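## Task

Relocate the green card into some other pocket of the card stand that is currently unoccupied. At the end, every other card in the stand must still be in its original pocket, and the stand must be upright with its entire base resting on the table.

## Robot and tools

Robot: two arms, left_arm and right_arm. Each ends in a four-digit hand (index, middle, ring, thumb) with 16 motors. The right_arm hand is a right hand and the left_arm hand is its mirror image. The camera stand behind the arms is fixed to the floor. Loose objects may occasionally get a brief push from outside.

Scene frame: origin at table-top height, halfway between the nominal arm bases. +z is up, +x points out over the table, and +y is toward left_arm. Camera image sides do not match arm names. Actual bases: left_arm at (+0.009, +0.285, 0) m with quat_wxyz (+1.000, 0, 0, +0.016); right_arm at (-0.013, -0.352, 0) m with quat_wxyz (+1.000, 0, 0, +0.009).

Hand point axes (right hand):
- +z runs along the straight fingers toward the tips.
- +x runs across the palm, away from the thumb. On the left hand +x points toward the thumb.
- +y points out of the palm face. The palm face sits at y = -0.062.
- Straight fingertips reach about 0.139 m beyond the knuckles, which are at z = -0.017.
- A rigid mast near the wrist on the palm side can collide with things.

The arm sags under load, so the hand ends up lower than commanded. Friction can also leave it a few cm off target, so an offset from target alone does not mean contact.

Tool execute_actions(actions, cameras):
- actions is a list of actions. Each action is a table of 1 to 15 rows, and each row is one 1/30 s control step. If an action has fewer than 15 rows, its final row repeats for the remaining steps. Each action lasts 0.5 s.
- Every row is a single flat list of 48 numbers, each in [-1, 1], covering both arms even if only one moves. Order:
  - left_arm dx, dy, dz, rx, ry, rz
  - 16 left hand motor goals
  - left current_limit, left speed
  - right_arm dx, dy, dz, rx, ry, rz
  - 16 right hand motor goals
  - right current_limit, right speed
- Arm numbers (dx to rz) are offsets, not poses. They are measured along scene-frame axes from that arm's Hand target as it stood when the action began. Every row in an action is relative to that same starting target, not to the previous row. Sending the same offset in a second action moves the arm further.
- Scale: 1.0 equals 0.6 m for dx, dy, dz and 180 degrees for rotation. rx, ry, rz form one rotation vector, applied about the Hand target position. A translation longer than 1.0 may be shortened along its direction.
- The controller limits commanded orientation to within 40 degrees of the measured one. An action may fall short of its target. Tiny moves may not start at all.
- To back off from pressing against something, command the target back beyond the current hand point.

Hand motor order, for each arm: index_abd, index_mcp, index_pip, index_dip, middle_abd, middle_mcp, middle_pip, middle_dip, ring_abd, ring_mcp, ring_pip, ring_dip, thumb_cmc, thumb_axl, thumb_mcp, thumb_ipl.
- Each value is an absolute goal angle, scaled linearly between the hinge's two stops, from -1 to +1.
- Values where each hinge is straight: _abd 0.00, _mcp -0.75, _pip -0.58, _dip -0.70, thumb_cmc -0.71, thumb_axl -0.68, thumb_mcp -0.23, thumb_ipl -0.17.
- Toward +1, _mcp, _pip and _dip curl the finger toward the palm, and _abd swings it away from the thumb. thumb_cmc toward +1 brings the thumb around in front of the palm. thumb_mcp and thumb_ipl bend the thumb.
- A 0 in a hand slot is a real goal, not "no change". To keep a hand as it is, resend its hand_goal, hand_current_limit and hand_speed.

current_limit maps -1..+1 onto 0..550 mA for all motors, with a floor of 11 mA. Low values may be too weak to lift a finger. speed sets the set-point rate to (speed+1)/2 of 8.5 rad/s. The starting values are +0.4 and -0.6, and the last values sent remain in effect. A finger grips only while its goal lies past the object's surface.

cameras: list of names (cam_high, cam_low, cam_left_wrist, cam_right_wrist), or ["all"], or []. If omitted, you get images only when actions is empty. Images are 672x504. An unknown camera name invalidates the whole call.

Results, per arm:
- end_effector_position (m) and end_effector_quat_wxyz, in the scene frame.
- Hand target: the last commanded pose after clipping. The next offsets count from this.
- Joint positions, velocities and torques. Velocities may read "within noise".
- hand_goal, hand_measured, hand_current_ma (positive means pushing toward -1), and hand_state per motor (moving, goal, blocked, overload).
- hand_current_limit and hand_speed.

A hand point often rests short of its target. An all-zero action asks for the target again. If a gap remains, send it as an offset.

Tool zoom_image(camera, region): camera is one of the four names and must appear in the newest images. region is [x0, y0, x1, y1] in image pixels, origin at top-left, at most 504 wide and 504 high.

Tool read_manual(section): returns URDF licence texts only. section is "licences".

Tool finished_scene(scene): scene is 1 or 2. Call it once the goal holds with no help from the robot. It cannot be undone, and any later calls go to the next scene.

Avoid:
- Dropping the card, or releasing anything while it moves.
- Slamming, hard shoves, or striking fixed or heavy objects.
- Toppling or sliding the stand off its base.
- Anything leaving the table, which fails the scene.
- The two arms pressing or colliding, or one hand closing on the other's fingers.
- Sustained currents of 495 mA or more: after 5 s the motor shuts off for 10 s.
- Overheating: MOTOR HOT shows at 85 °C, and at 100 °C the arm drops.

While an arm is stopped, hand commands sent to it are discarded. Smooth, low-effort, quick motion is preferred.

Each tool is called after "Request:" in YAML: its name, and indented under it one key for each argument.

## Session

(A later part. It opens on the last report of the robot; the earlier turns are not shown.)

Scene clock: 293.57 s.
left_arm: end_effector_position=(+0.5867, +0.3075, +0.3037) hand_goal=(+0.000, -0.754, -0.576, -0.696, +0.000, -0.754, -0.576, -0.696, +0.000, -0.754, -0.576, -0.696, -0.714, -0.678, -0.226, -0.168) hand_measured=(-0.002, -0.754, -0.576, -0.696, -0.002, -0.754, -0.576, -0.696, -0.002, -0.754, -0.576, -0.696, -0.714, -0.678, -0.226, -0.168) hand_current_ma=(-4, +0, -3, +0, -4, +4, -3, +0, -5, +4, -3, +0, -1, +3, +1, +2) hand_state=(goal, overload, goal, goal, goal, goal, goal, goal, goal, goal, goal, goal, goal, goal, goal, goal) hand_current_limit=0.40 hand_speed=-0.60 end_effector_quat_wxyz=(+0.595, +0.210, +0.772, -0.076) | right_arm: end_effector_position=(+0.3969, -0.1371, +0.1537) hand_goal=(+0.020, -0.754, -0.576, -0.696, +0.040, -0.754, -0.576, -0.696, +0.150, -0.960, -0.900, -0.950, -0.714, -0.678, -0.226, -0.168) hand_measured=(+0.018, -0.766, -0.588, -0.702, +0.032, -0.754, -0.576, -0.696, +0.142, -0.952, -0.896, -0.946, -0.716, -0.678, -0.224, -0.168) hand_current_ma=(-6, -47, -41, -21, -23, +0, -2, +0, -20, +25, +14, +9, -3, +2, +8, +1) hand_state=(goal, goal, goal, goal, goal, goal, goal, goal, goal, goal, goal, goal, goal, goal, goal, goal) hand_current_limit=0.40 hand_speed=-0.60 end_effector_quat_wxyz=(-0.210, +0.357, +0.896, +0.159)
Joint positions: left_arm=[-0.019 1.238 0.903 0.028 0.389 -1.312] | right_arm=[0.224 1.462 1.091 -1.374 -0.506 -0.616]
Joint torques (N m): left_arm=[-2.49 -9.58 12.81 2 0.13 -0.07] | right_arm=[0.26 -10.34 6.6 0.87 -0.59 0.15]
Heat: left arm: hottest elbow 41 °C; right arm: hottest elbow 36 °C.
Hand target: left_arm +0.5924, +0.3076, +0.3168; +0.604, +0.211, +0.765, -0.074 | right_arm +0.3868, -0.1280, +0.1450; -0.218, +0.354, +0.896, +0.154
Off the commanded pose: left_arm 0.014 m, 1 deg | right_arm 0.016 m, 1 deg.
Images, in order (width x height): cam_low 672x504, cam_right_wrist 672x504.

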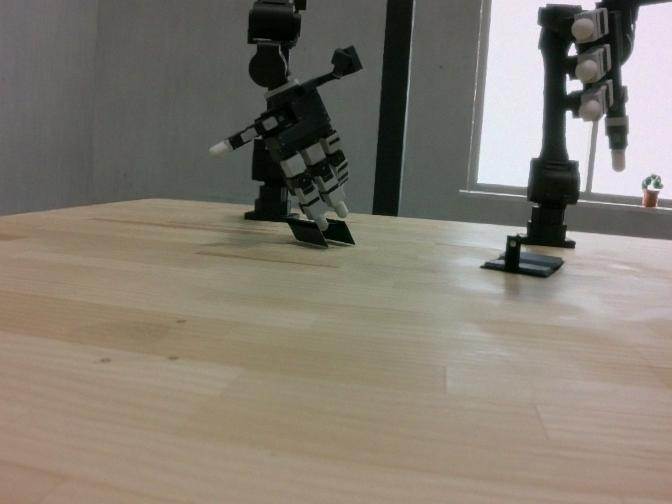

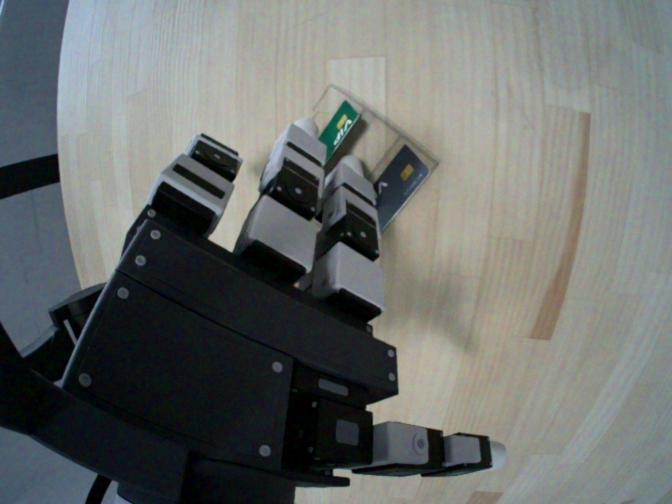

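Request:
execute_actions:
  actions:
    - [[0,0,0,0,0,0,0,-0.754,-0.576,-0.696,0,-0.754,-0.576,-0.696,0,-0.754,-0.576,-0.696,-0.714,-0.678,-0.226,-0.168,0.4,-0.6,0.0093,-0.0097,0.0383,0,0,0,0.02,-0.754,-0.576,-0.696,0.04,-0.754,-0.576,-0.696,0.15,-0.96,-0.9,-0.95,-0.714,-0.678,-0.226,-0.168,0.4,-0.6]]
  cameras: ["cam_right_wrist", "cam_low"]

Request:
zoom_image:
  camera: "cam_right_wrist"
  region: [270, 70, 430, 200]

Request:
zoom_image:
  camera: "cam_low"
  region: [260, 150, 376, 256]

Scene clock: 333.53 s.
left_arm: end_effector_position=(+0.5867, +0.3075, +0.3037) hand_goal=(+0.000, -0.754, -0.576, -0.696, +0.000, -0.754, -0.576, -0.696, +0.000, -0.754, -0.576, -0.696, -0.714, -0.678, -0.226, -0.168) hand_measured=(-0.002, -0.754, -0.576, -0.696, -0.002, -0.754, -0.576, -0.696, -0.002, -0.754, -0.576, -0.696, -0.714, -0.678, -0.226, -0.168) hand_current_ma=(-4, +0, -3, +0, -4, +4, -3, +0, -5, +4, -3, +0, -1, +3, +1, +2) hand_state=(goal, overload, goal, goal, goal, goal, goal, goal, goal, goal, goal, goal, goal, goal, goal, goal) hand_current_limit=0.40 hand_speed=-0.60 end_effector_quat_wxyz=(+0.595, +0.210, +0.772, -0.076) | right_arm: end_effector_position=(+0.3881, -0.1393, +0.1526) hand_goal=(+0.020, -0.754, -0.576, -0.696, +0.040, -0.754, -0.576, -0.696, +0.150, -0.960, -0.900, -0.950, -0.714, -0.678, -0.226, -0.168) hand_measured=(+0.014, -0.750, -0.576, -0.698, +0.032, -0.754, -0.576, -0.696, +0.142, -0.952, -0.896, -0.946, -0.716, -0.678, -0.224, -0.168) hand_current_ma=(-15, +16, +1, -7, -23, +0, -2, +0, -20, +25, +14, +9, -3, +2, +8, +1) hand_state=(goal, goal, goal, goal, goal, goal, goal, goal, goal, goal, goal, goal, goal, goal, goal, goal) hand_current_limit=0.40 hand_speed=-0.60 end_effector_quat_wxyz=(-0.226, +0.361, +0.893, +0.148)
Joint positions: left_arm=[-0.019 1.238 0.903 0.028 0.389 -1.312] | right_arm=[0.224 1.461 1.091 -1.414 -0.506 -0.616]
Joint torques (N m): left_arm=[-2.49 -9.58 12.79 2 0.13 -0.07] | right_arm=[-1.2 -11.05 11.34 -0.35 -0.48 -0.06]
Heat: left arm: hottest elbow 41 °C; right arm: hottest elbow 35 °C.
Hand target: left_arm +0.5924, +0.3076, +0.3168; +0.604, +0.211, +0.765, -0.074 | right_arm +0.3925, -0.1338, +0.1680; -0.218, +0.354, +0.896, +0.154
Off the commanded pose: left_arm 0.014 m, 1 deg | right_arm 0.017 m, 1 deg.
Images, in order (width x height): cam_low 672x504, cam_right_wrist 672x504.

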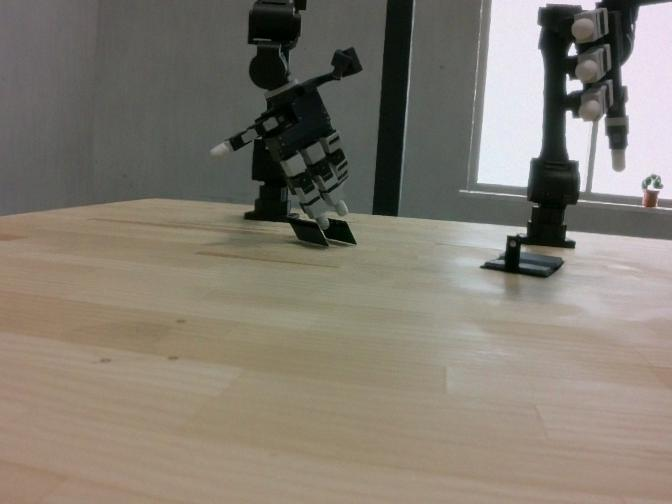

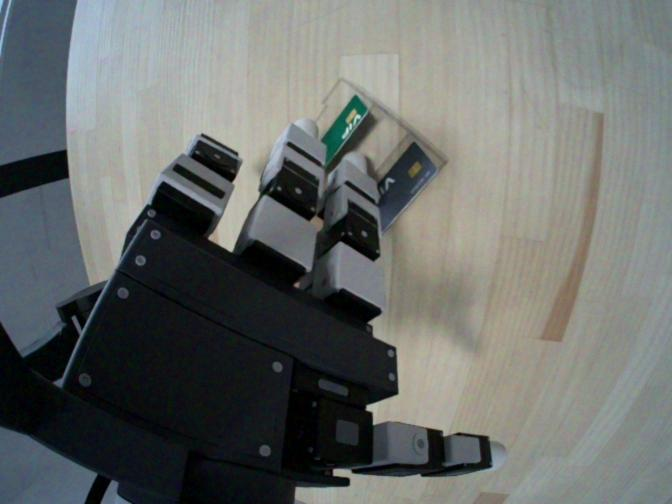

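Scaled by 3.150 from the camera's 672x504 image, which has a finer 960x720 frame.

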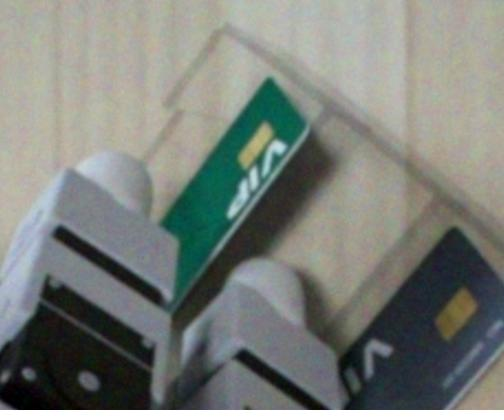

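Scaled by 4.345 from the camera's 672x504 image, which has a finer 960x720 frame.

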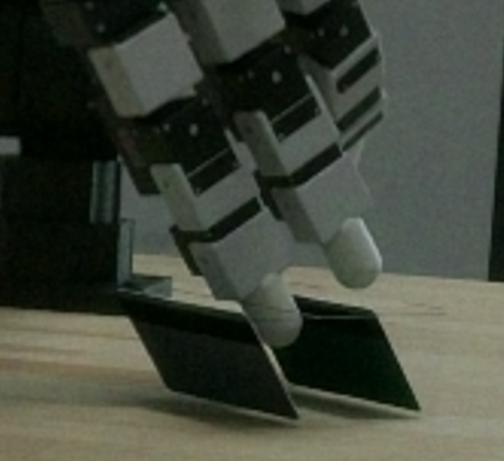

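Request:
execute_actions:
  actions:
    - [[0,0,0,0,0,0,0,-0.754,-0.576,-0.696,0,-0.754,-0.576,-0.696,0,-0.754,-0.576,-0.696,-0.714,-0.678,-0.226,-0.168,0.4,-0.6,0.004,-0.006,0.018,0,0,0,0.02,-0.754,-0.576,-0.696,0.04,-0.754,-0.576,-0.696,0.15,-0.96,-0.9,-0.95,-0.714,-0.678,-0.226,-0.168,0.4,-0.6]]
  cameras: ["cam_right_wrist", "cam_low"]

Request:
zoom_image:
  camera: "cam_right_wrist"
  region: [270, 70, 430, 200]

Request:
zoom_image:
  camera: "cam_low"
  region: [260, 150, 376, 256]

Scene clock: 340.33 s.
left_arm: end_effector_position=(+0.5867, +0.3075, +0.3037) hand_goal=(+0.000, -0.754, -0.576, -0.696, +0.000, -0.754, -0.576, -0.696, +0.000, -0.754, -0.576, -0.696, -0.714, -0.678, -0.226, -0.168) hand_measured=(-0.002, -0.754, -0.576, -0.696, -0.002, -0.754, -0.576, -0.696, -0.002, -0.754, -0.576, -0.696, -0.714, -0.678, -0.226, -0.168) hand_current_ma=(-4, +0, -3, +0, -4, +4, -3, +0, -5, +4, -3, +0, -1, +3, +1, +2) hand_state=(goal, overload, goal, goal, goal, goal, goal, goal, goal, goal, goal, goal, goal, goal, goal, goal) hand_current_limit=0.40 hand_speed=-0.60 end_effector_quat_wxyz=(+0.595, +0.210, +0.772, -0.076) | right_arm: end_effector_position=(+0.3804, -0.1412, +0.1514) hand_goal=(+0.020, -0.754, -0.576, -0.696, +0.040, -0.754, -0.576, -0.696, +0.150, -0.960, -0.900, -0.950, -0.714, -0.678, -0.226, -0.168) hand_measured=(+0.014, -0.748, -0.574, -0.696, +0.032, -0.754, -0.576, -0.696, +0.142, -0.952, -0.896, -0.946, -0.716, -0.678, -0.224, -0.168) hand_current_ma=(-16, +23, +6, -2, -23, +0, -2, +0, -20, +25, +14, +9, -3, +2, +8, +1) hand_state=(goal, goal, goal, goal, goal, goal, goal, goal, goal, goal, goal, goal, goal, goal, goal, goal) hand_current_limit=0.40 hand_speed=-0.60 end_effector_quat_wxyz=(-0.239, +0.365, +0.889, +0.138)
Joint positions: left_arm=[-0.019 1.238 0.903 0.028 0.389 -1.312] | right_arm=[0.224 1.461 1.091 -1.45 -0.506 -0.616]
Joint torques (N m): left_arm=[-2.49 -9.58 12.82 2.02 0.13 -0.07] | right_arm=[-2.26 -11.46 13.37 -0.36 -0.37 -0.15]
Heat: left arm: hottest elbow 41 °C; right arm: hottest elbow 36 °C.
Hand target: left_arm +0.5924, +0.3076, +0.3168; +0.604, +0.211, +0.765, -0.074 | right_arm +0.3948, -0.1375, +0.1788; -0.218, +0.354, +0.896, +0.154
Off the commanded pose: left_arm 0.014 m, 1 deg | right_arm 0.031 m, 3 deg.
Images, in order (width x height): cam_low 672x504, cam_right_wrist 672x504.

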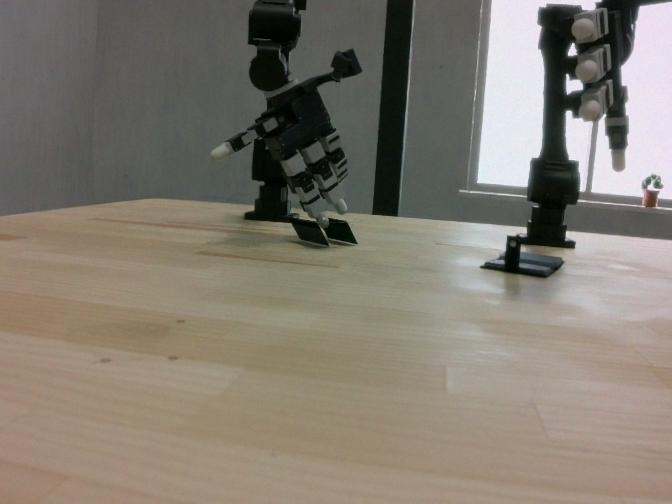

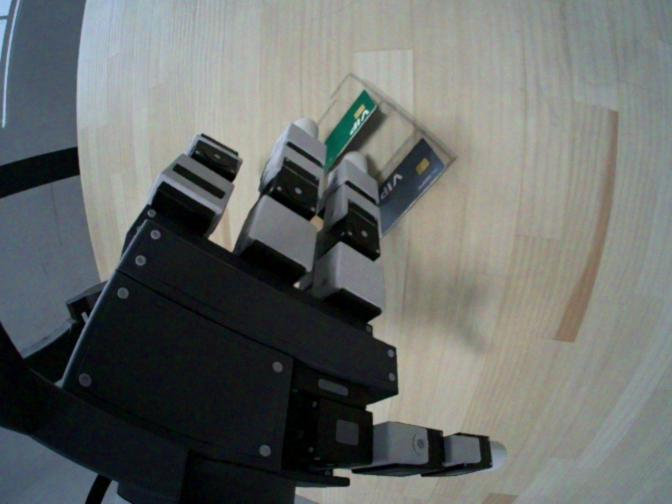

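Scaled by 3.150 from the camera's 672x504 image, which has a finer 960x720 frame.

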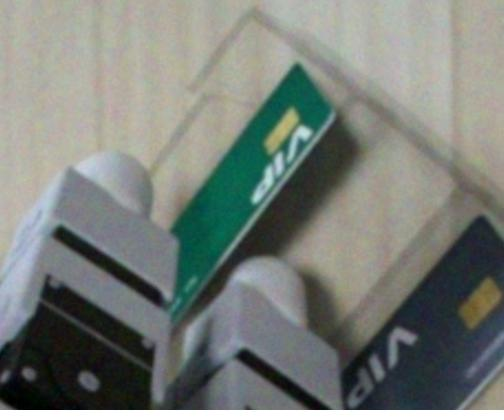

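Scaled by 4.345 from the camera's 672x504 image, which has a finer 960x720 frame.

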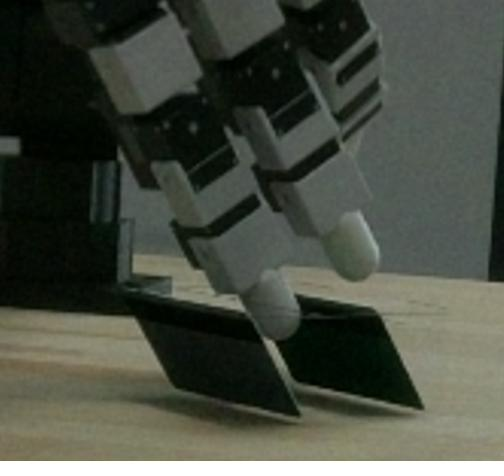

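Request:
execute_actions:
  actions:
    - [[0,0,0,0,0,0,0,-0.754,-0.576,-0.696,0,-0.754,-0.576,-0.696,0,-0.754,-0.576,-0.696,-0.714,-0.678,-0.226,-0.168,0.4,-0.6,0.01,-0.013,0.03,0,0,0,0.02,-0.754,-0.576,-0.696,0.04,-0.754,-0.576,-0.696,0.15,-0.96,-0.9,-0.95,-0.714,-0.678,-0.226,-0.168,0.4,-0.6]]
  cameras: ["cam_right_wrist", "cam_low"]

Request:
zoom_image:
  camera: "cam_right_wrist"
  region: [270, 70, 430, 200]

Request:
zoom_image:
  camera: "cam_low"
  region: [260, 150, 376, 256]

Scene clock: 345.27 s.
left_arm: end_effector_position=(+0.5867, +0.3075, +0.3037) hand_goal=(+0.000, -0.754, -0.576, -0.696, +0.000, -0.754, -0.576, -0.696, +0.000, -0.754, -0.576, -0.696, -0.714, -0.678, -0.226, -0.168) hand_measured=(-0.002, -0.754, -0.576, -0.696, -0.002, -0.754, -0.576, -0.696, -0.002, -0.754, -0.576, -0.696, -0.714, -0.678, -0.226, -0.168) hand_current_ma=(-4, +0, -3, +0, -4, +4, -3, +0, -5, +4, -3, +0, -1, +3, +1, +2) hand_state=(goal, overload, goal, goal, goal, goal, goal, goal, goal, goal, goal, goal, goal, goal, goal, goal) hand_current_limit=0.40 hand_speed=-0.60 end_effector_quat_wxyz=(+0.595, +0.210, +0.772, -0.076) | right_arm: end_effector_position=(+0.3829, -0.1437, +0.1673) hand_goal=(+0.020, -0.754, -0.576, -0.696, +0.040, -0.754, -0.576, -0.696, +0.150, -0.960, -0.900, -0.950, -0.714, -0.678, -0.226, -0.168) hand_measured=(+0.014, -0.750, -0.574, -0.696, +0.032, -0.754, -0.576, -0.696, +0.142, -0.952, -0.896, -0.946, -0.716, -0.678, -0.224, -0.168) hand_current_ma=(-18, +11, +6, -1, -23, +0, -2, +0, -20, +25, +14, +9, -3, +2, +8, +1) hand_state=(goal, goal, goal, goal, goal, goal, goal, goal, goal, goal, goal, goal, goal, goal, goal, goal) hand_current_limit=0.40 hand_speed=-0.60 end_effector_quat_wxyz=(-0.244, +0.362, +0.889, +0.135)
Joint positions: left_arm=[-0.019 1.238 0.903 0.028 0.389 -1.312] | right_arm=[0.215 1.461 1.135 -1.513 -0.504 -0.635]
Joint torques (N m): left_arm=[-2.55 -9.58 12.78 2.02 0.13 -0.07] | right_arm=[-3.25 -11.93 13.81 -0.35 -0.27 -0.19]
Heat: left arm: hottest elbow 41 °C; right arm: hottest elbow 36 °C.
Hand target: left_arm +0.5924, +0.3076, +0.3168; +0.604, +0.211, +0.765, -0.074 | right_arm +0.4009, -0.1453, +0.1968; -0.218, +0.354, +0.896, +0.154
Off the commanded pose: left_arm 0.014 m, 1 deg | right_arm 0.035 m, 4 deg.
Images, in order (width x height): cam_low 672x504, cam_right_wrist 672x504.

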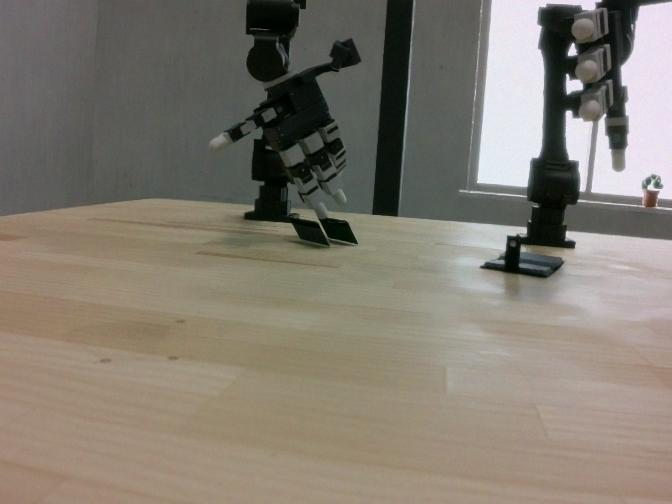

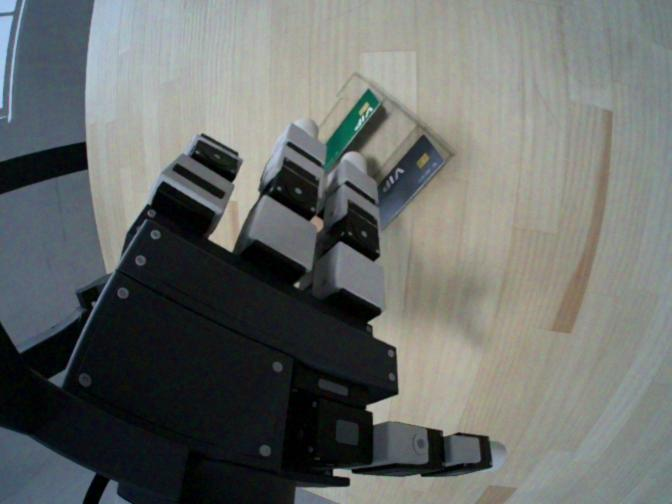

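Scaled by 3.150 from the camera's 672x504 image, which has a finer 960x720 frame.

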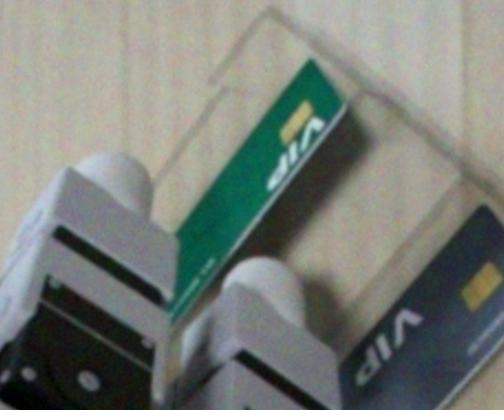

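Scaled by 4.345 from the camera's 672x504 image, which has a finer 960x720 frame.

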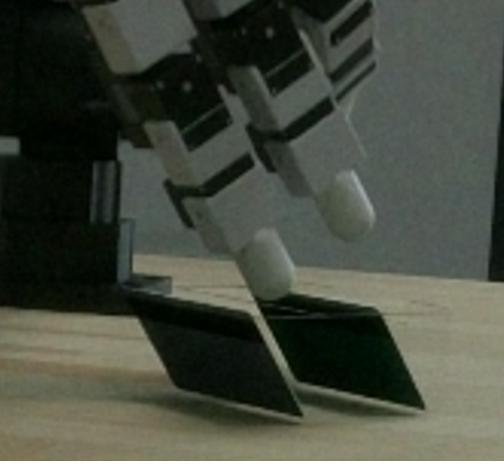

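Request:
execute_actions:
  actions:
    - [[0,0,0,0,0,0,0,-0.754,-0.576,-0.696,0,-0.754,-0.576,-0.696,0,-0.754,-0.576,-0.696,-0.714,-0.678,-0.226,-0.168,0.4,-0.6,-0.012,-0.02,0.04,0,0,0,0.02,-0.754,-0.576,-0.696,0.04,-0.754,-0.576,-0.696,0.15,-0.96,-0.9,-0.95,-0.714,-0.678,-0.226,-0.168,0.4,-0.6]]
    - [[0,0,0,0,0,0,0,-0.754,-0.576,-0.696,0,-0.754,-0.576,-0.696,0,-0.754,-0.576,-0.696,-0.714,-0.678,-0.226,-0.168,0.4,-0.6,0,0,0,0,0,0,0.02,-0.754,-0.576,-0.696,0.04,-0.754,-0.576,-0.696,0.15,-0.96,-0.9,-0.95,-0.714,-0.678,-0.226,-0.168,0.4,-0.6]]
    - [[0,0,0,0,0,0,0,-0.754,-0.576,-0.696,0,-0.754,-0.576,-0.696,0,-0.754,-0.576,-0.696,-0.714,-0.678,-0.226,-0.168,0.4,-0.6,-0.0197,0.0092,-0.0423,0,0,0,0.02,-0.754,-0.576,-0.696,0.04,-0.754,-0.576,-0.696,0.15,-0.96,-0.9,-0.95,-0.714,-0.678,-0.226,-0.168,0.4,-0.6]]
  cameras: ["cam_right_wrist", "cam_low", "cam_high"]

Request:
zoom_image:
  camera: "cam_right_wrist"
  region: [270, 70, 430, 200]

Request:
zoom_image:
  camera: "cam_low"
  region: [260, 150, 376, 256]

Scene clock: 362.90 s.
left_arm: end_effector_position=(+0.5867, +0.3075, +0.3037) hand_goal=(+0.000, -0.754, -0.576, -0.696, +0.000, -0.754, -0.576, -0.696, +0.000, -0.754, -0.576, -0.696, -0.714, -0.678, -0.226, -0.168) hand_measured=(-0.002, -0.754, -0.576, -0.696, -0.002, -0.754, -0.576, -0.696, -0.002, -0.754, -0.576, -0.696, -0.714, -0.678, -0.226, -0.168) hand_current_ma=(-4, +0, -3, +0, -4, +4, -3, +0, -5, +4, -3, +0, -1, +3, +1, +2) hand_state=(goal, overload, goal, goal, goal, goal, goal, goal, goal, goal, goal, goal, goal, goal, goal, goal) hand_current_limit=0.40 hand_speed=-0.60 end_effector_quat_wxyz=(+0.595, +0.210, +0.772, -0.076) | right_arm: end_effector_position=(+0.3843, -0.1538, +0.1893) hand_goal=(+0.020, -0.754, -0.576, -0.696, +0.040, -0.754, -0.576, -0.696, +0.150, -0.960, -0.900, -0.950, -0.714, -0.678, -0.226, -0.168) hand_measured=(+0.014, -0.752, -0.574, -0.696, +0.032, -0.754, -0.576, -0.696, +0.142, -0.952, -0.896, -0.946, -0.716, -0.678, -0.224, -0.168) hand_current_ma=(-18, +7, +6, -1, -23, +0, -2, +0, -20, +25, +14, +9, -3, +2, +8, +1) hand_state=(goal, goal, goal, goal, goal, goal, goal, goal, goal, goal, goal, goal, goal, goal, goal, goal) hand_current_limit=0.40 hand_speed=-0.60 end_effector_quat_wxyz=(-0.227, +0.358, +0.894, +0.147)
Joint positions: left_arm=[-0.019 1.238 0.903 0.028 0.389 -1.312] | right_arm=[0.188 1.419 1.147 -1.536 -0.498 -0.665]
Joint torques (N m): left_arm=[-2.55 -9.58 12.81 2.02 0.13 -0.07] | right_arm=[-0.97 -12.16 8.12 0.64 -0.51 -0.02]
Heat: left arm: hottest elbow 41 °C; right arm: hottest elbow 38 °C.
Hand target: left_arm +0.5924, +0.3076, +0.3168; +0.604, +0.211, +0.765, -0.074 | right_arm +0.3819, -0.1516, +0.1956; -0.218, +0.354, +0.896, +0.154
Off the commanded pose: left_arm 0.014 m, 1 deg | right_arm 0.007 m, 1 deg.
Images, in order (width x height): cam_high 672x504, cam_low 672x504, cam_right_wrist 672x504.

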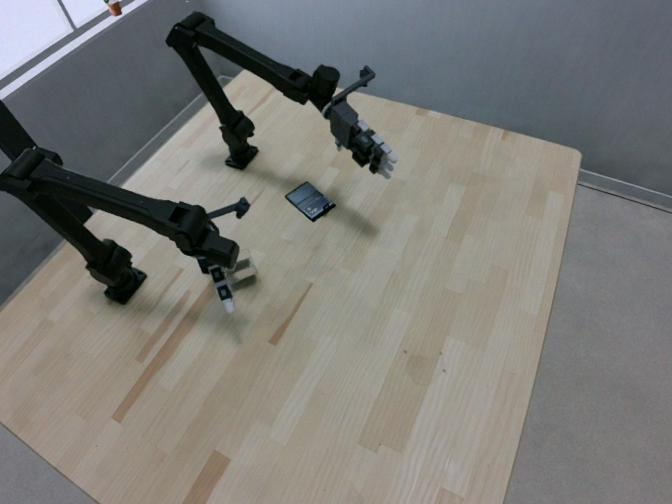

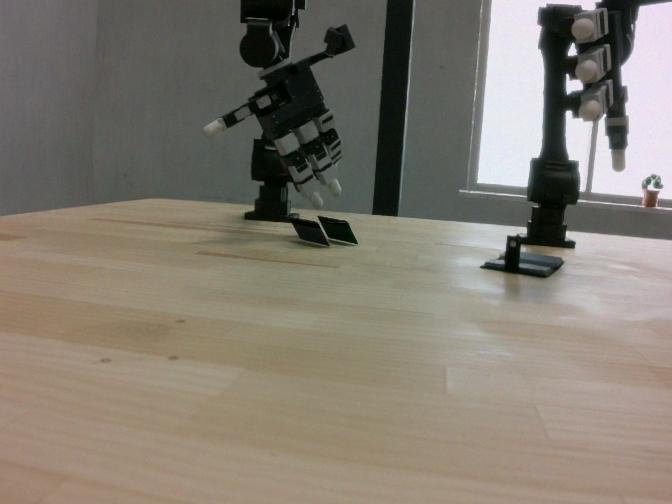

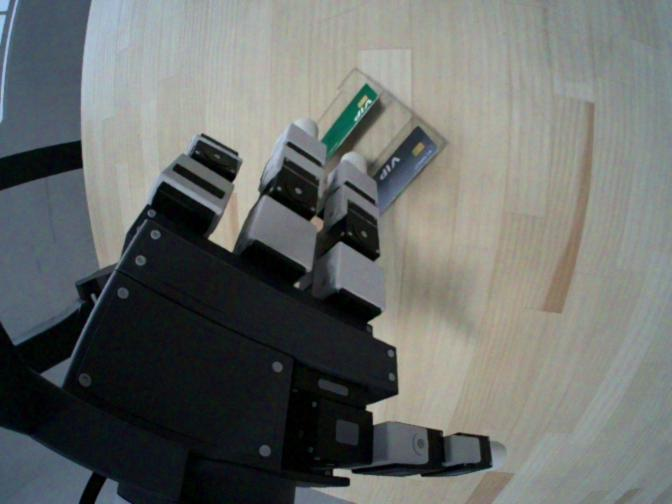

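Scaled by 3.150 from the camera's 672x504 image, which has a finer 960x720 frame.

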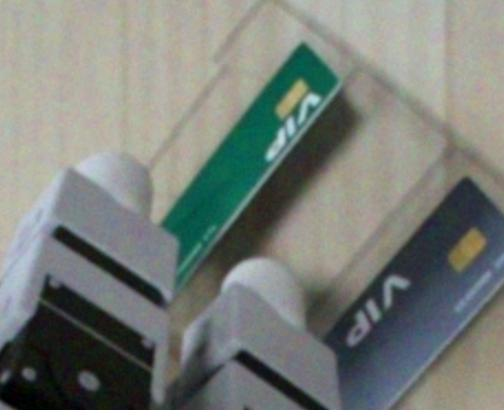

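Scaled by 4.345 from the camera's 672x504 image, which has a finer 960x720 frame.

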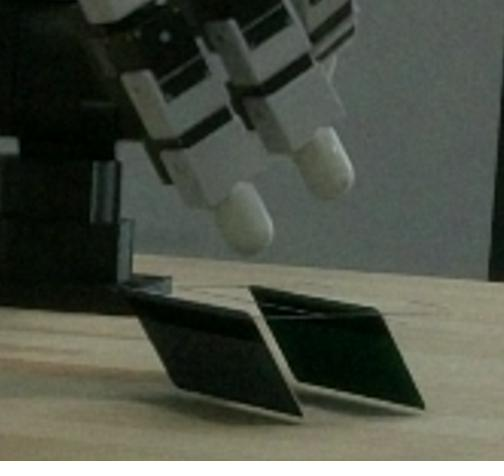

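Request:
execute_actions:
  actions:
    - [[0,0,0,0,0,0,0,-0.754,-0.576,-0.696,0,-0.754,-0.576,-0.696,0,-0.754,-0.576,-0.696,-0.714,-0.678,-0.226,-0.168,0.4,-0.6,-0.001,0.011,-0.025,0,0,0,0.02,-0.754,-0.576,-0.696,0.04,-0.754,-0.576,-0.696,0.15,-0.96,-0.9,-0.95,-0.714,-0.678,-0.226,-0.168,0.4,-0.6]]
  cameras: ["cam_right_wrist", "cam_low"]

Request:
zoom_image:
  camera: "cam_right_wrist"
  region: [270, 70, 430, 200]

Request:
zoom_image:
  camera: "cam_low"
  region: [260, 150, 376, 256]

Scene clock: 378.83 s.
left_arm: end_effector_position=(+0.5867, +0.3075, +0.3037) hand_goal=(+0.000, -0.754, -0.576, -0.696, +0.000, -0.754, -0.576, -0.696, +0.000, -0.754, -0.576, -0.696, -0.714, -0.678, -0.226, -0.168) hand_measured=(-0.002, -0.754, -0.576, -0.696, -0.002, -0.754, -0.576, -0.696, -0.002, -0.754, -0.576, -0.696, -0.714, -0.678, -0.226, -0.168) hand_current_ma=(-4, +0, -3, +0, -4, +4, -3, +0, -5, +4, -3, +0, -1, +3, +1, +2) hand_state=(goal, overload, goal, goal, goal, goal, goal, goal, goal, goal, goal, goal, goal, goal, goal, goal) hand_current_limit=0.40 hand_speed=-0.60 end_effector_quat_wxyz=(+0.595, +0.210, +0.772, -0.076) | right_arm: end_effector_position=(+0.3840, -0.1501, +0.1796) hand_goal=(+0.020, -0.754, -0.576, -0.696, +0.040, -0.754, -0.576, -0.696, +0.150, -0.960, -0.900, -0.950, -0.714, -0.678, -0.226, -0.168) hand_measured=(+0.014, -0.752, -0.574, -0.696, +0.032, -0.754, -0.576, -0.696, +0.142, -0.952, -0.896, -0.946, -0.716, -0.678, -0.224, -0.168) hand_current_ma=(-18, +6, +6, -1, -23, +0, -2, +0, -20, +25, +14, +9, -3, +2, +8, +1) hand_state=(goal, goal, goal, goal, goal, goal, goal, goal, goal, goal, goal, goal, goal, goal, goal, goal) hand_current_limit=0.40 hand_speed=-0.60 end_effector_quat_wxyz=(-0.220, +0.353, +0.896, +0.153)
Joint positions: left_arm=[-0.019 1.238 0.903 0.028 0.389 -1.312] | right_arm=[0.197 1.419 1.118 -1.487 -0.501 -0.662]
Joint torques (N m): left_arm=[-2.49 -9.64 12.82 2 0.13 -0.07] | right_arm=[-0.5 -10.81 8.16 0.53 -0.55 0.15]
Heat: left arm: hottest elbow 42 °C; right arm: hottest elbow 37 °C.
Hand target: left_arm +0.5924, +0.3076, +0.3168; +0.604, +0.211, +0.765, -0.074 | right_arm +0.3812, -0.1451, +0.1806; -0.218, +0.354, +0.896, +0.154
Off the commanded pose: left_arm 0.014 m, 1 deg | right_arm 0.006 m, 0 deg.
Images, in order (width x height): cam_low 672x504, cam_right_wrist 672x504.

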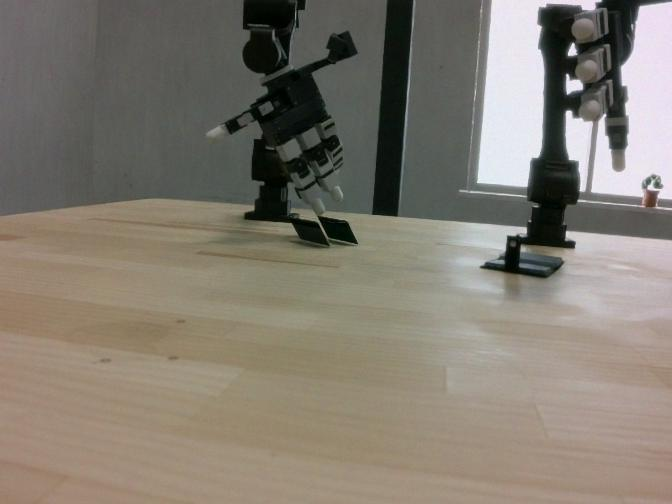

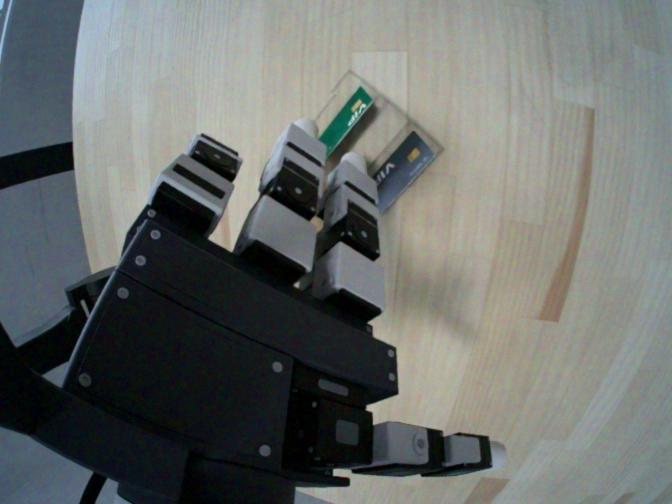

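Scaled by 3.150 from the camera's 672x504 image, which has a finer 960x720 frame.

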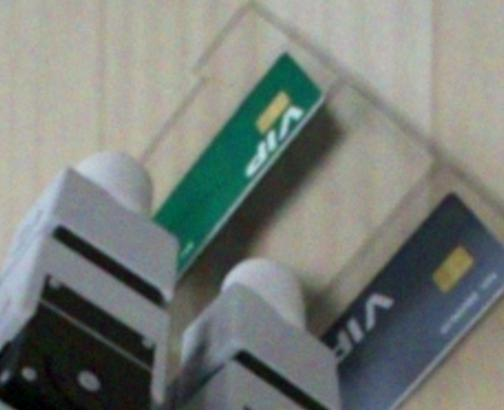

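Scaled by 4.345 from the camera's 672x504 image, which has a finer 960x720 frame.

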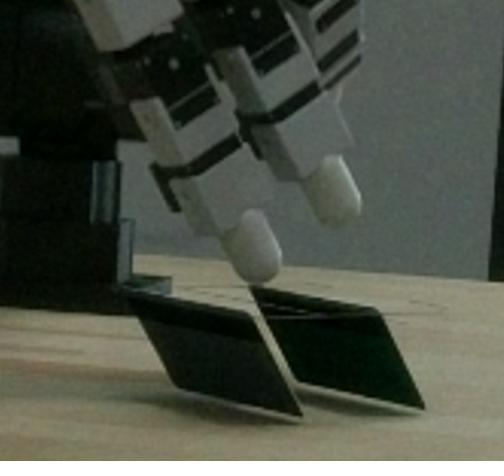

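Request:
execute_actions:
  actions:
    - [[0,0,0,0,0,0,0,-0.754,-0.576,-0.696,0,-0.754,-0.576,-0.696,0,-0.754,-0.576,-0.696,-0.714,-0.678,-0.226,-0.168,0.4,-0.6,-0.0083,0.0125,-0.025,0,0,0,0.02,-0.754,-0.576,-0.696,0.04,-0.754,-0.576,-0.696,0.15,-0.96,-0.9,-0.95,-0.714,-0.678,-0.226,-0.168,0.4,-0.6]]
    - [[0,0,0,0,0,0,0,-0.754,-0.576,-0.696,0,-0.754,-0.576,-0.696,0,-0.754,-0.576,-0.696,-0.714,-0.678,-0.226,-0.168,0.4,-0.6,-0.0083,0.0125,-0.025,0,0,0,0.02,-0.754,-0.576,-0.696,0.04,-0.754,-0.576,-0.696,0.15,-0.96,-0.9,-0.95,-0.714,-0.678,-0.226,-0.168,0.4,-0.6]]
  cameras: ["cam_right_wrist", "cam_low"]

Request:
zoom_image:
  camera: "cam_right_wrist"
  region: [270, 70, 430, 200]

Request:
zoom_image:
  camera: "cam_low"
  region: [260, 150, 376, 256]

Scene clock: 387.33 s.
left_arm: end_effector_position=(+0.5867, +0.3075, +0.3037) hand_goal=(+0.000, -0.754, -0.576, -0.696, +0.000, -0.754, -0.576, -0.696, +0.000, -0.754, -0.576, -0.696, -0.714, -0.678, -0.226, -0.168) hand_measured=(-0.002, -0.754, -0.576, -0.696, -0.002, -0.754, -0.576, -0.696, -0.002, -0.754, -0.576, -0.696, -0.714, -0.678, -0.226, -0.168) hand_current_ma=(-4, +0, -3, +0, -4, +4, -3, +0, -5, +4, -3, +0, -1, +3, +1, +2) hand_state=(goal, overload, goal, goal, goal, goal, goal, goal, goal, goal, goal, goal, goal, goal, goal, goal) hand_current_limit=0.40 hand_speed=-0.60 end_effector_quat_wxyz=(+0.595, +0.210, +0.772, -0.076) | right_arm: end_effector_position=(+0.3772, -0.1368, +0.1551) hand_goal=(+0.020, -0.754, -0.576, -0.696, +0.040, -0.754, -0.576, -0.696, +0.150, -0.960, -0.900, -0.950, -0.714, -0.678, -0.226, -0.168) hand_measured=(+0.016, -0.758, -0.580, -0.698, +0.032, -0.754, -0.576, -0.696, +0.142, -0.952, -0.896, -0.946, -0.716, -0.678, -0.224, -0.168) hand_current_ma=(-12, -13, -10, -6, -23, +0, -2, +0, -20, +24, +14, +9, -3, +2, +9, +1) hand_state=(goal, goal, goal, goal, goal, goal, goal, goal, goal, goal, goal, goal, goal, goal, goal, goal) hand_current_limit=0.40 hand_speed=-0.60 end_effector_quat_wxyz=(-0.214, +0.355, +0.897, +0.156)
Joint positions: left_arm=[-0.019 1.238 0.903 0.028 0.389 -1.312] | right_arm=[0.236 1.418 1.049 -1.381 -0.509 -0.611]
Joint torques (N m): left_arm=[-2.49 -9.64 12.81 2.02 0.13 -0.07] | right_arm=[0.09 -9.88 7.46 0.8 -0.55 0.17]
Heat: left arm: hottest elbow 42 °C; right arm: hottest elbow 37 °C.
Hand target: left_arm +0.5924, +0.3076, +0.3168; +0.604, +0.211, +0.765, -0.074 | right_arm +0.3713, -0.1302, +0.1506; -0.218, +0.354, +0.896, +0.154
Off the commanded pose: left_arm 0.014 m, 1 deg | right_arm 0.010 m, 1 deg.
Images, in order (width x height): cam_low 672x504, cam_right_wrist 672x504.

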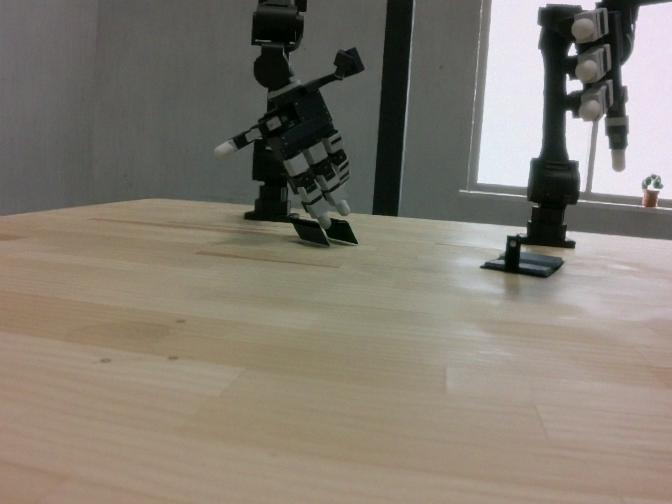

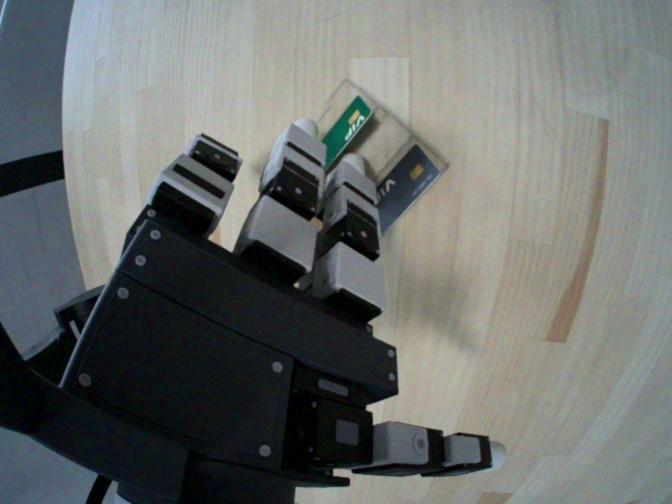

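Scaled by 3.150 from the camera's 672x504 image, which has a finer 960x720 frame.

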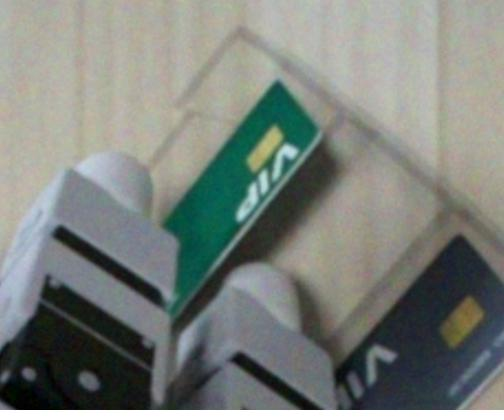

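Scaled by 4.345 from the camera's 672x504 image, which has a finer 960x720 frame.

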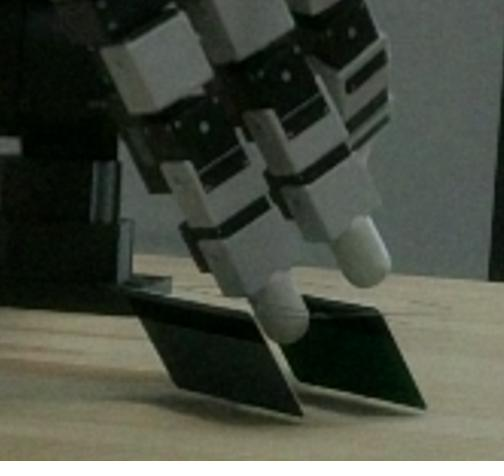

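Request:
execute_actions:
  actions:
    - [[0,0,0,0,0,0,0,-0.754,-0.576,-0.696,0,-0.754,-0.576,-0.696,0,-0.754,-0.576,-0.696,-0.714,-0.678,-0.226,-0.168,0.4,-0.6,-0.006,0.0075,-0.0098,0,0,0,0.02,-0.754,-0.576,-0.696,0.04,-0.754,-0.576,-0.696,0.15,-0.96,-0.9,-0.95,-0.714,-0.678,-0.226,-0.168,0.4,-0.6]]
  cameras: ["cam_right_wrist", "cam_low"]

Request:
zoom_image:
  camera: "cam_right_wrist"
  region: [270, 70, 430, 200]

Request:
zoom_image:
  camera: "cam_low"
  region: [260, 150, 376, 256]

Scene clock: 399.63 s.
left_arm: end_effector_position=(+0.5867, +0.3075, +0.3037) hand_goal=(+0.000, -0.754, -0.576, -0.696, +0.000, -0.754, -0.576, -0.696, +0.000, -0.754, -0.576, -0.696, -0.714, -0.678, -0.226, -0.168) hand_measured=(-0.002, -0.754, -0.576, -0.696, -0.002, -0.754, -0.576, -0.696, -0.002, -0.754, -0.576, -0.696, -0.714, -0.678, -0.226, -0.168) hand_current_ma=(-4, +0, -3, +0, -4, +4, -3, +0, -5, +4, -3, +0, -1, +3, +1, +2) hand_state=(goal, overload, goal, goal, goal, goal, goal, goal, goal, goal, goal, goal, goal, goal, goal, goal) hand_current_limit=0.40 hand_speed=-0.60 end_effector_quat_wxyz=(+0.595, +0.210, +0.772, -0.076) | right_arm: end_effector_position=(+0.3788, -0.1353, +0.1552) hand_goal=(+0.020, -0.754, -0.576, -0.696, +0.040, -0.754, -0.576, -0.696, +0.150, -0.960, -0.900, -0.950, -0.714, -0.678, -0.226, -0.168) hand_measured=(+0.018, -0.768, -0.588, -0.702, +0.032, -0.754, -0.576, -0.696, +0.142, -0.954, -0.896, -0.946, -0.716, -0.678, -0.224, -0.168) hand_current_ma=(-7, -56, -43, -17, -23, +0, -2, +0, -20, +24, +14, +9, -3, +2, +9, +1) hand_state=(goal, goal, goal, goal, goal, goal, goal, goal, goal, goal, goal, goal, goal, goal, goal, goal) hand_current_limit=0.40 hand_speed=-0.60 end_effector_quat_wxyz=(-0.208, +0.359, +0.896, +0.160)
Joint positions: left_arm=[-0.019 1.238 0.903 0.028 0.389 -1.312] | right_arm=[0.242 1.412 1.043 -1.361 -0.509 -0.59]
Joint torques (N m): left_arm=[-2.55 -9.58 12.79 2.02 0.13 -0.07] | right_arm=[0.26 -9.76 6.41 0.92 -0.64 0.11]
Heat: left arm: hottest elbow 42 °C; right arm: hottest elbow 36 °C.
Hand target: left_arm +0.5924, +0.3076, +0.3168; +0.604, +0.211, +0.765, -0.074 | right_arm +0.3678, -0.1257, +0.1446; -0.218, +0.354, +0.896, +0.154
Off the commanded pose: left_arm 0.014 m, 1 deg | right_arm 0.018 m, 1 deg.
Images, in order (width x height): cam_low 672x504, cam_right_wrist 672x504.

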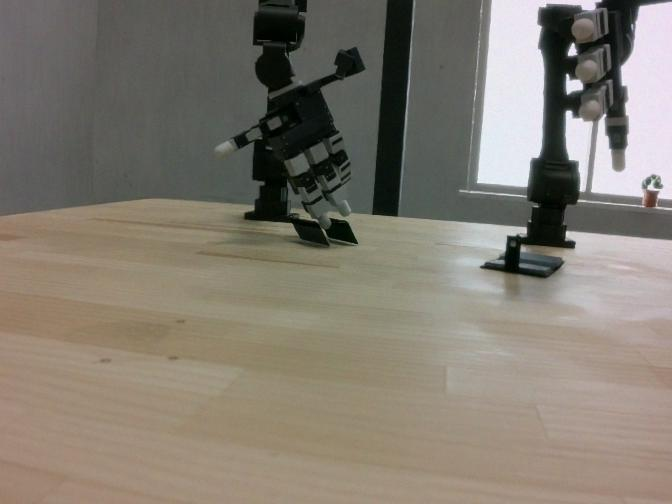

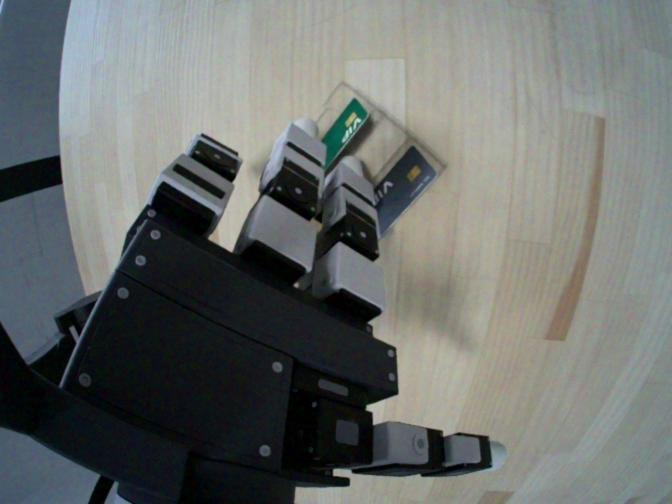

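Scaled by 3.150 from the camera's 672x504 image, which has a finer 960x720 frame.

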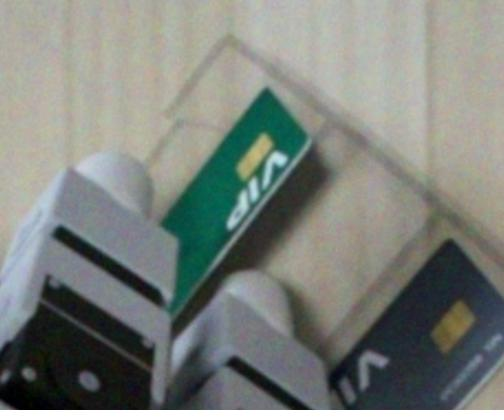

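Scaled by 4.345 from the camera's 672x504 image, which has a finer 960x720 frame.

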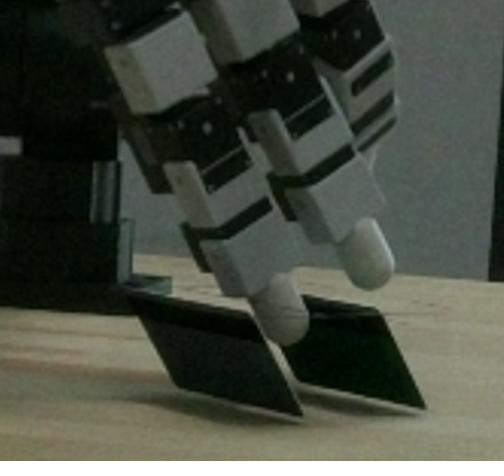

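Request:
zoom_image:
  camera: "cam_right_wrist"
  region: [330, 90, 430, 190]

Request:
zoom_image:
  camera: "cam_low"
  region: [280, 200, 370, 256]

Scaled by 5.040 from the camera's 672x504 image, which has a finer 960x720 frame.

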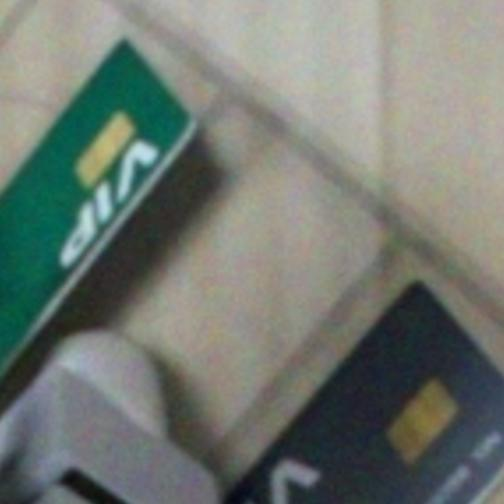

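Scaled by 5.600 from the camera's 672x504 image, which has a finer 960x720 frame.

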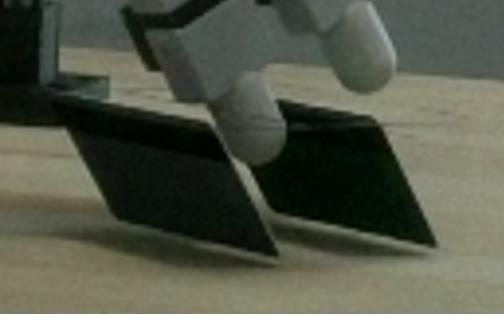

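Request:
execute_actions:
  actions:
    - [[0,0,0,0,0,0,0,-0.754,-0.576,-0.696,0,-0.754,-0.576,-0.696,0,-0.754,-0.576,-0.696,-0.714,-0.678,-0.226,-0.168,0.4,-0.6,0.015,-0.022,0.047,0,0,0,0.02,-0.754,-0.576,-0.696,0.04,-0.754,-0.576,-0.696,0.15,-0.96,-0.9,-0.95,-0.714,-0.678,-0.226,-0.168,0.4,-0.6]]
    - [[0,0,0,0,0,0,0,-0.754,-0.576,-0.696,0,-0.754,-0.576,-0.696,0,-0.754,-0.576,-0.696,-0.714,-0.678,-0.226,-0.168,0.4,-0.6,0.0153,-0.0218,0.0453,0,0,0,0,-0.96,-0.9,-0.95,-0.08,-0.754,-0.576,-0.696,0.15,-0.96,-0.9,-0.95,-0.714,-0.678,-0.226,-0.168,0.4,-0.6]]
  cameras: ["cam_right_wrist", "cam_low"]

Request:
zoom_image:
  camera: "cam_right_wrist"
  region: [290, 50, 430, 180]

Request:
zoom_image:
  camera: "cam_low"
  region: [280, 200, 370, 256]

Scene clock: 481.60 s.
left_arm: end_effector_position=(+0.5867, +0.3075, +0.3037) hand_goal=(+0.000, -0.754, -0.576, -0.696, +0.000, -0.754, -0.576, -0.696, +0.000, -0.754, -0.576, -0.696, -0.714, -0.678, -0.226, -0.168) hand_measured=(-0.002, -0.754, -0.576, -0.696, -0.002, -0.754, -0.576, -0.696, -0.002, -0.754, -0.576, -0.696, -0.714, -0.678, -0.226, -0.168) hand_current_ma=(-4, +0, -3, +0, -4, +4, -3, +0, -5, +4, -3, +0, -1, +3, +1, +2) hand_state=(goal, overload, goal, goal, goal, goal, goal, goal, goal, goal, goal, goal, goal, goal, goal, goal) hand_current_limit=0.40 hand_speed=-0.60 end_effector_quat_wxyz=(+0.595, +0.210, +0.772, -0.076) | right_arm: end_effector_position=(+0.3684, -0.1514, +0.1739) hand_goal=(+0.000, -0.960, -0.900, -0.950, -0.080, -0.754, -0.576, -0.696, +0.150, -0.960, -0.900, -0.950, -0.714, -0.678, -0.226, -0.168) hand_measured=(-0.004, -0.952, -0.894, -0.948, -0.078, -0.754, -0.576, -0.696, +0.144, -0.954, -0.896, -0.946, -0.716, -0.678, -0.224, -0.168) hand_current_ma=(-11, +26, +20, +9, +2, +0, -2, +0, -19, +22, +14, +9, -3, +2, +9, +1) hand_state=(goal, goal, goal, goal, goal, goal, goal, goal, goal, goal, goal, goal, goal, goal, goal, goal) hand_current_limit=0.40 hand_speed=-0.60 end_effector_quat_wxyz=(-0.241, +0.362, +0.890, +0.137)
Joint positions: left_arm=[-0.019 1.238 0.903 0.028 0.389 -1.312] | right_arm=[0.204 1.411 1.099 -1.524 -0.502 -0.645]
Joint torques (N m): left_arm=[-2.43 -9.58 12.81 2.02 0.13 -0.07] | right_arm=[-2.9 -10.4 13.87 -0.31 -0.28 -0.2]
Heat: left arm: hottest elbow 43 °C; right arm: hottest elbow 33 °C.
Hand target: left_arm +0.5924, +0.3076, +0.3168; +0.604, +0.211, +0.765, -0.074 | right_arm +0.3860, -0.1519, +0.2002; -0.218, +0.354, +0.896, +0.154
Off the commanded pose: left_arm 0.014 m, 1 deg | right_arm 0.032 m, 3 deg.
Images, in order (width x height): cam_low 672x504, cam_right_wrist 672x504.

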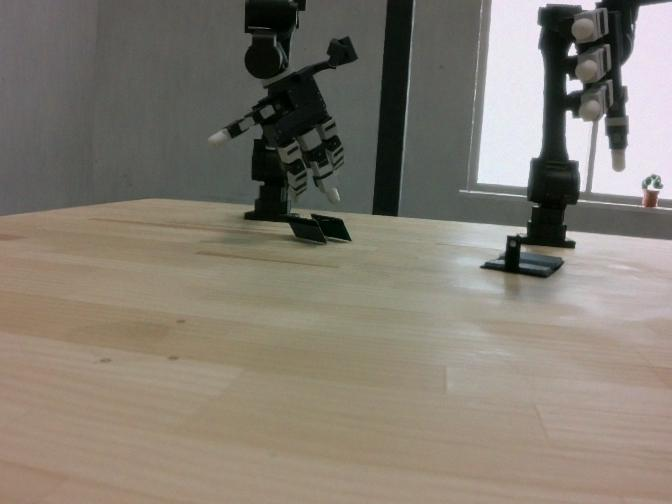

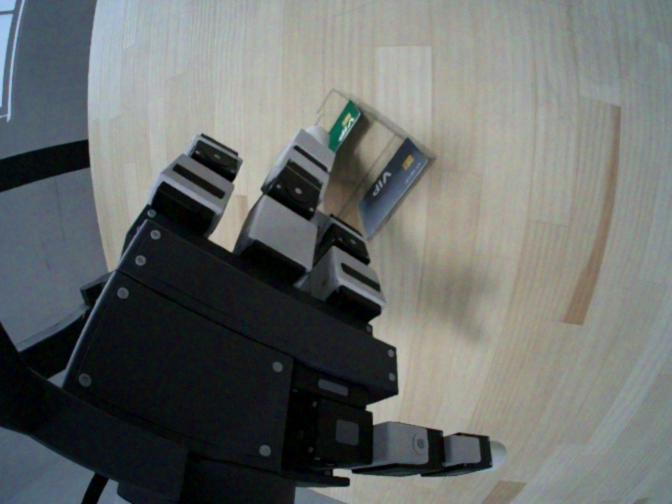

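Scaled by 3.600 from the camera's 672x504 image, which has a finer 960x720 frame.

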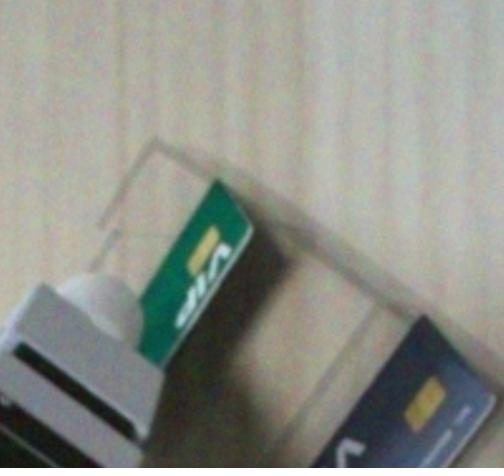

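Scaled by 5.600 from the camera's 672x504 image, which has a finer 960x720 frame.

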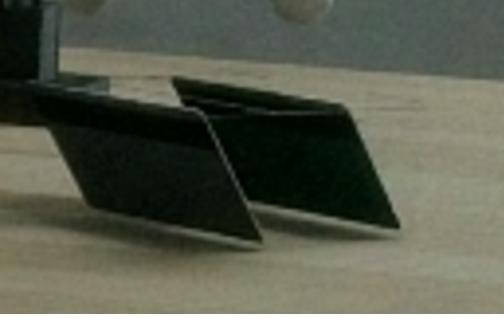

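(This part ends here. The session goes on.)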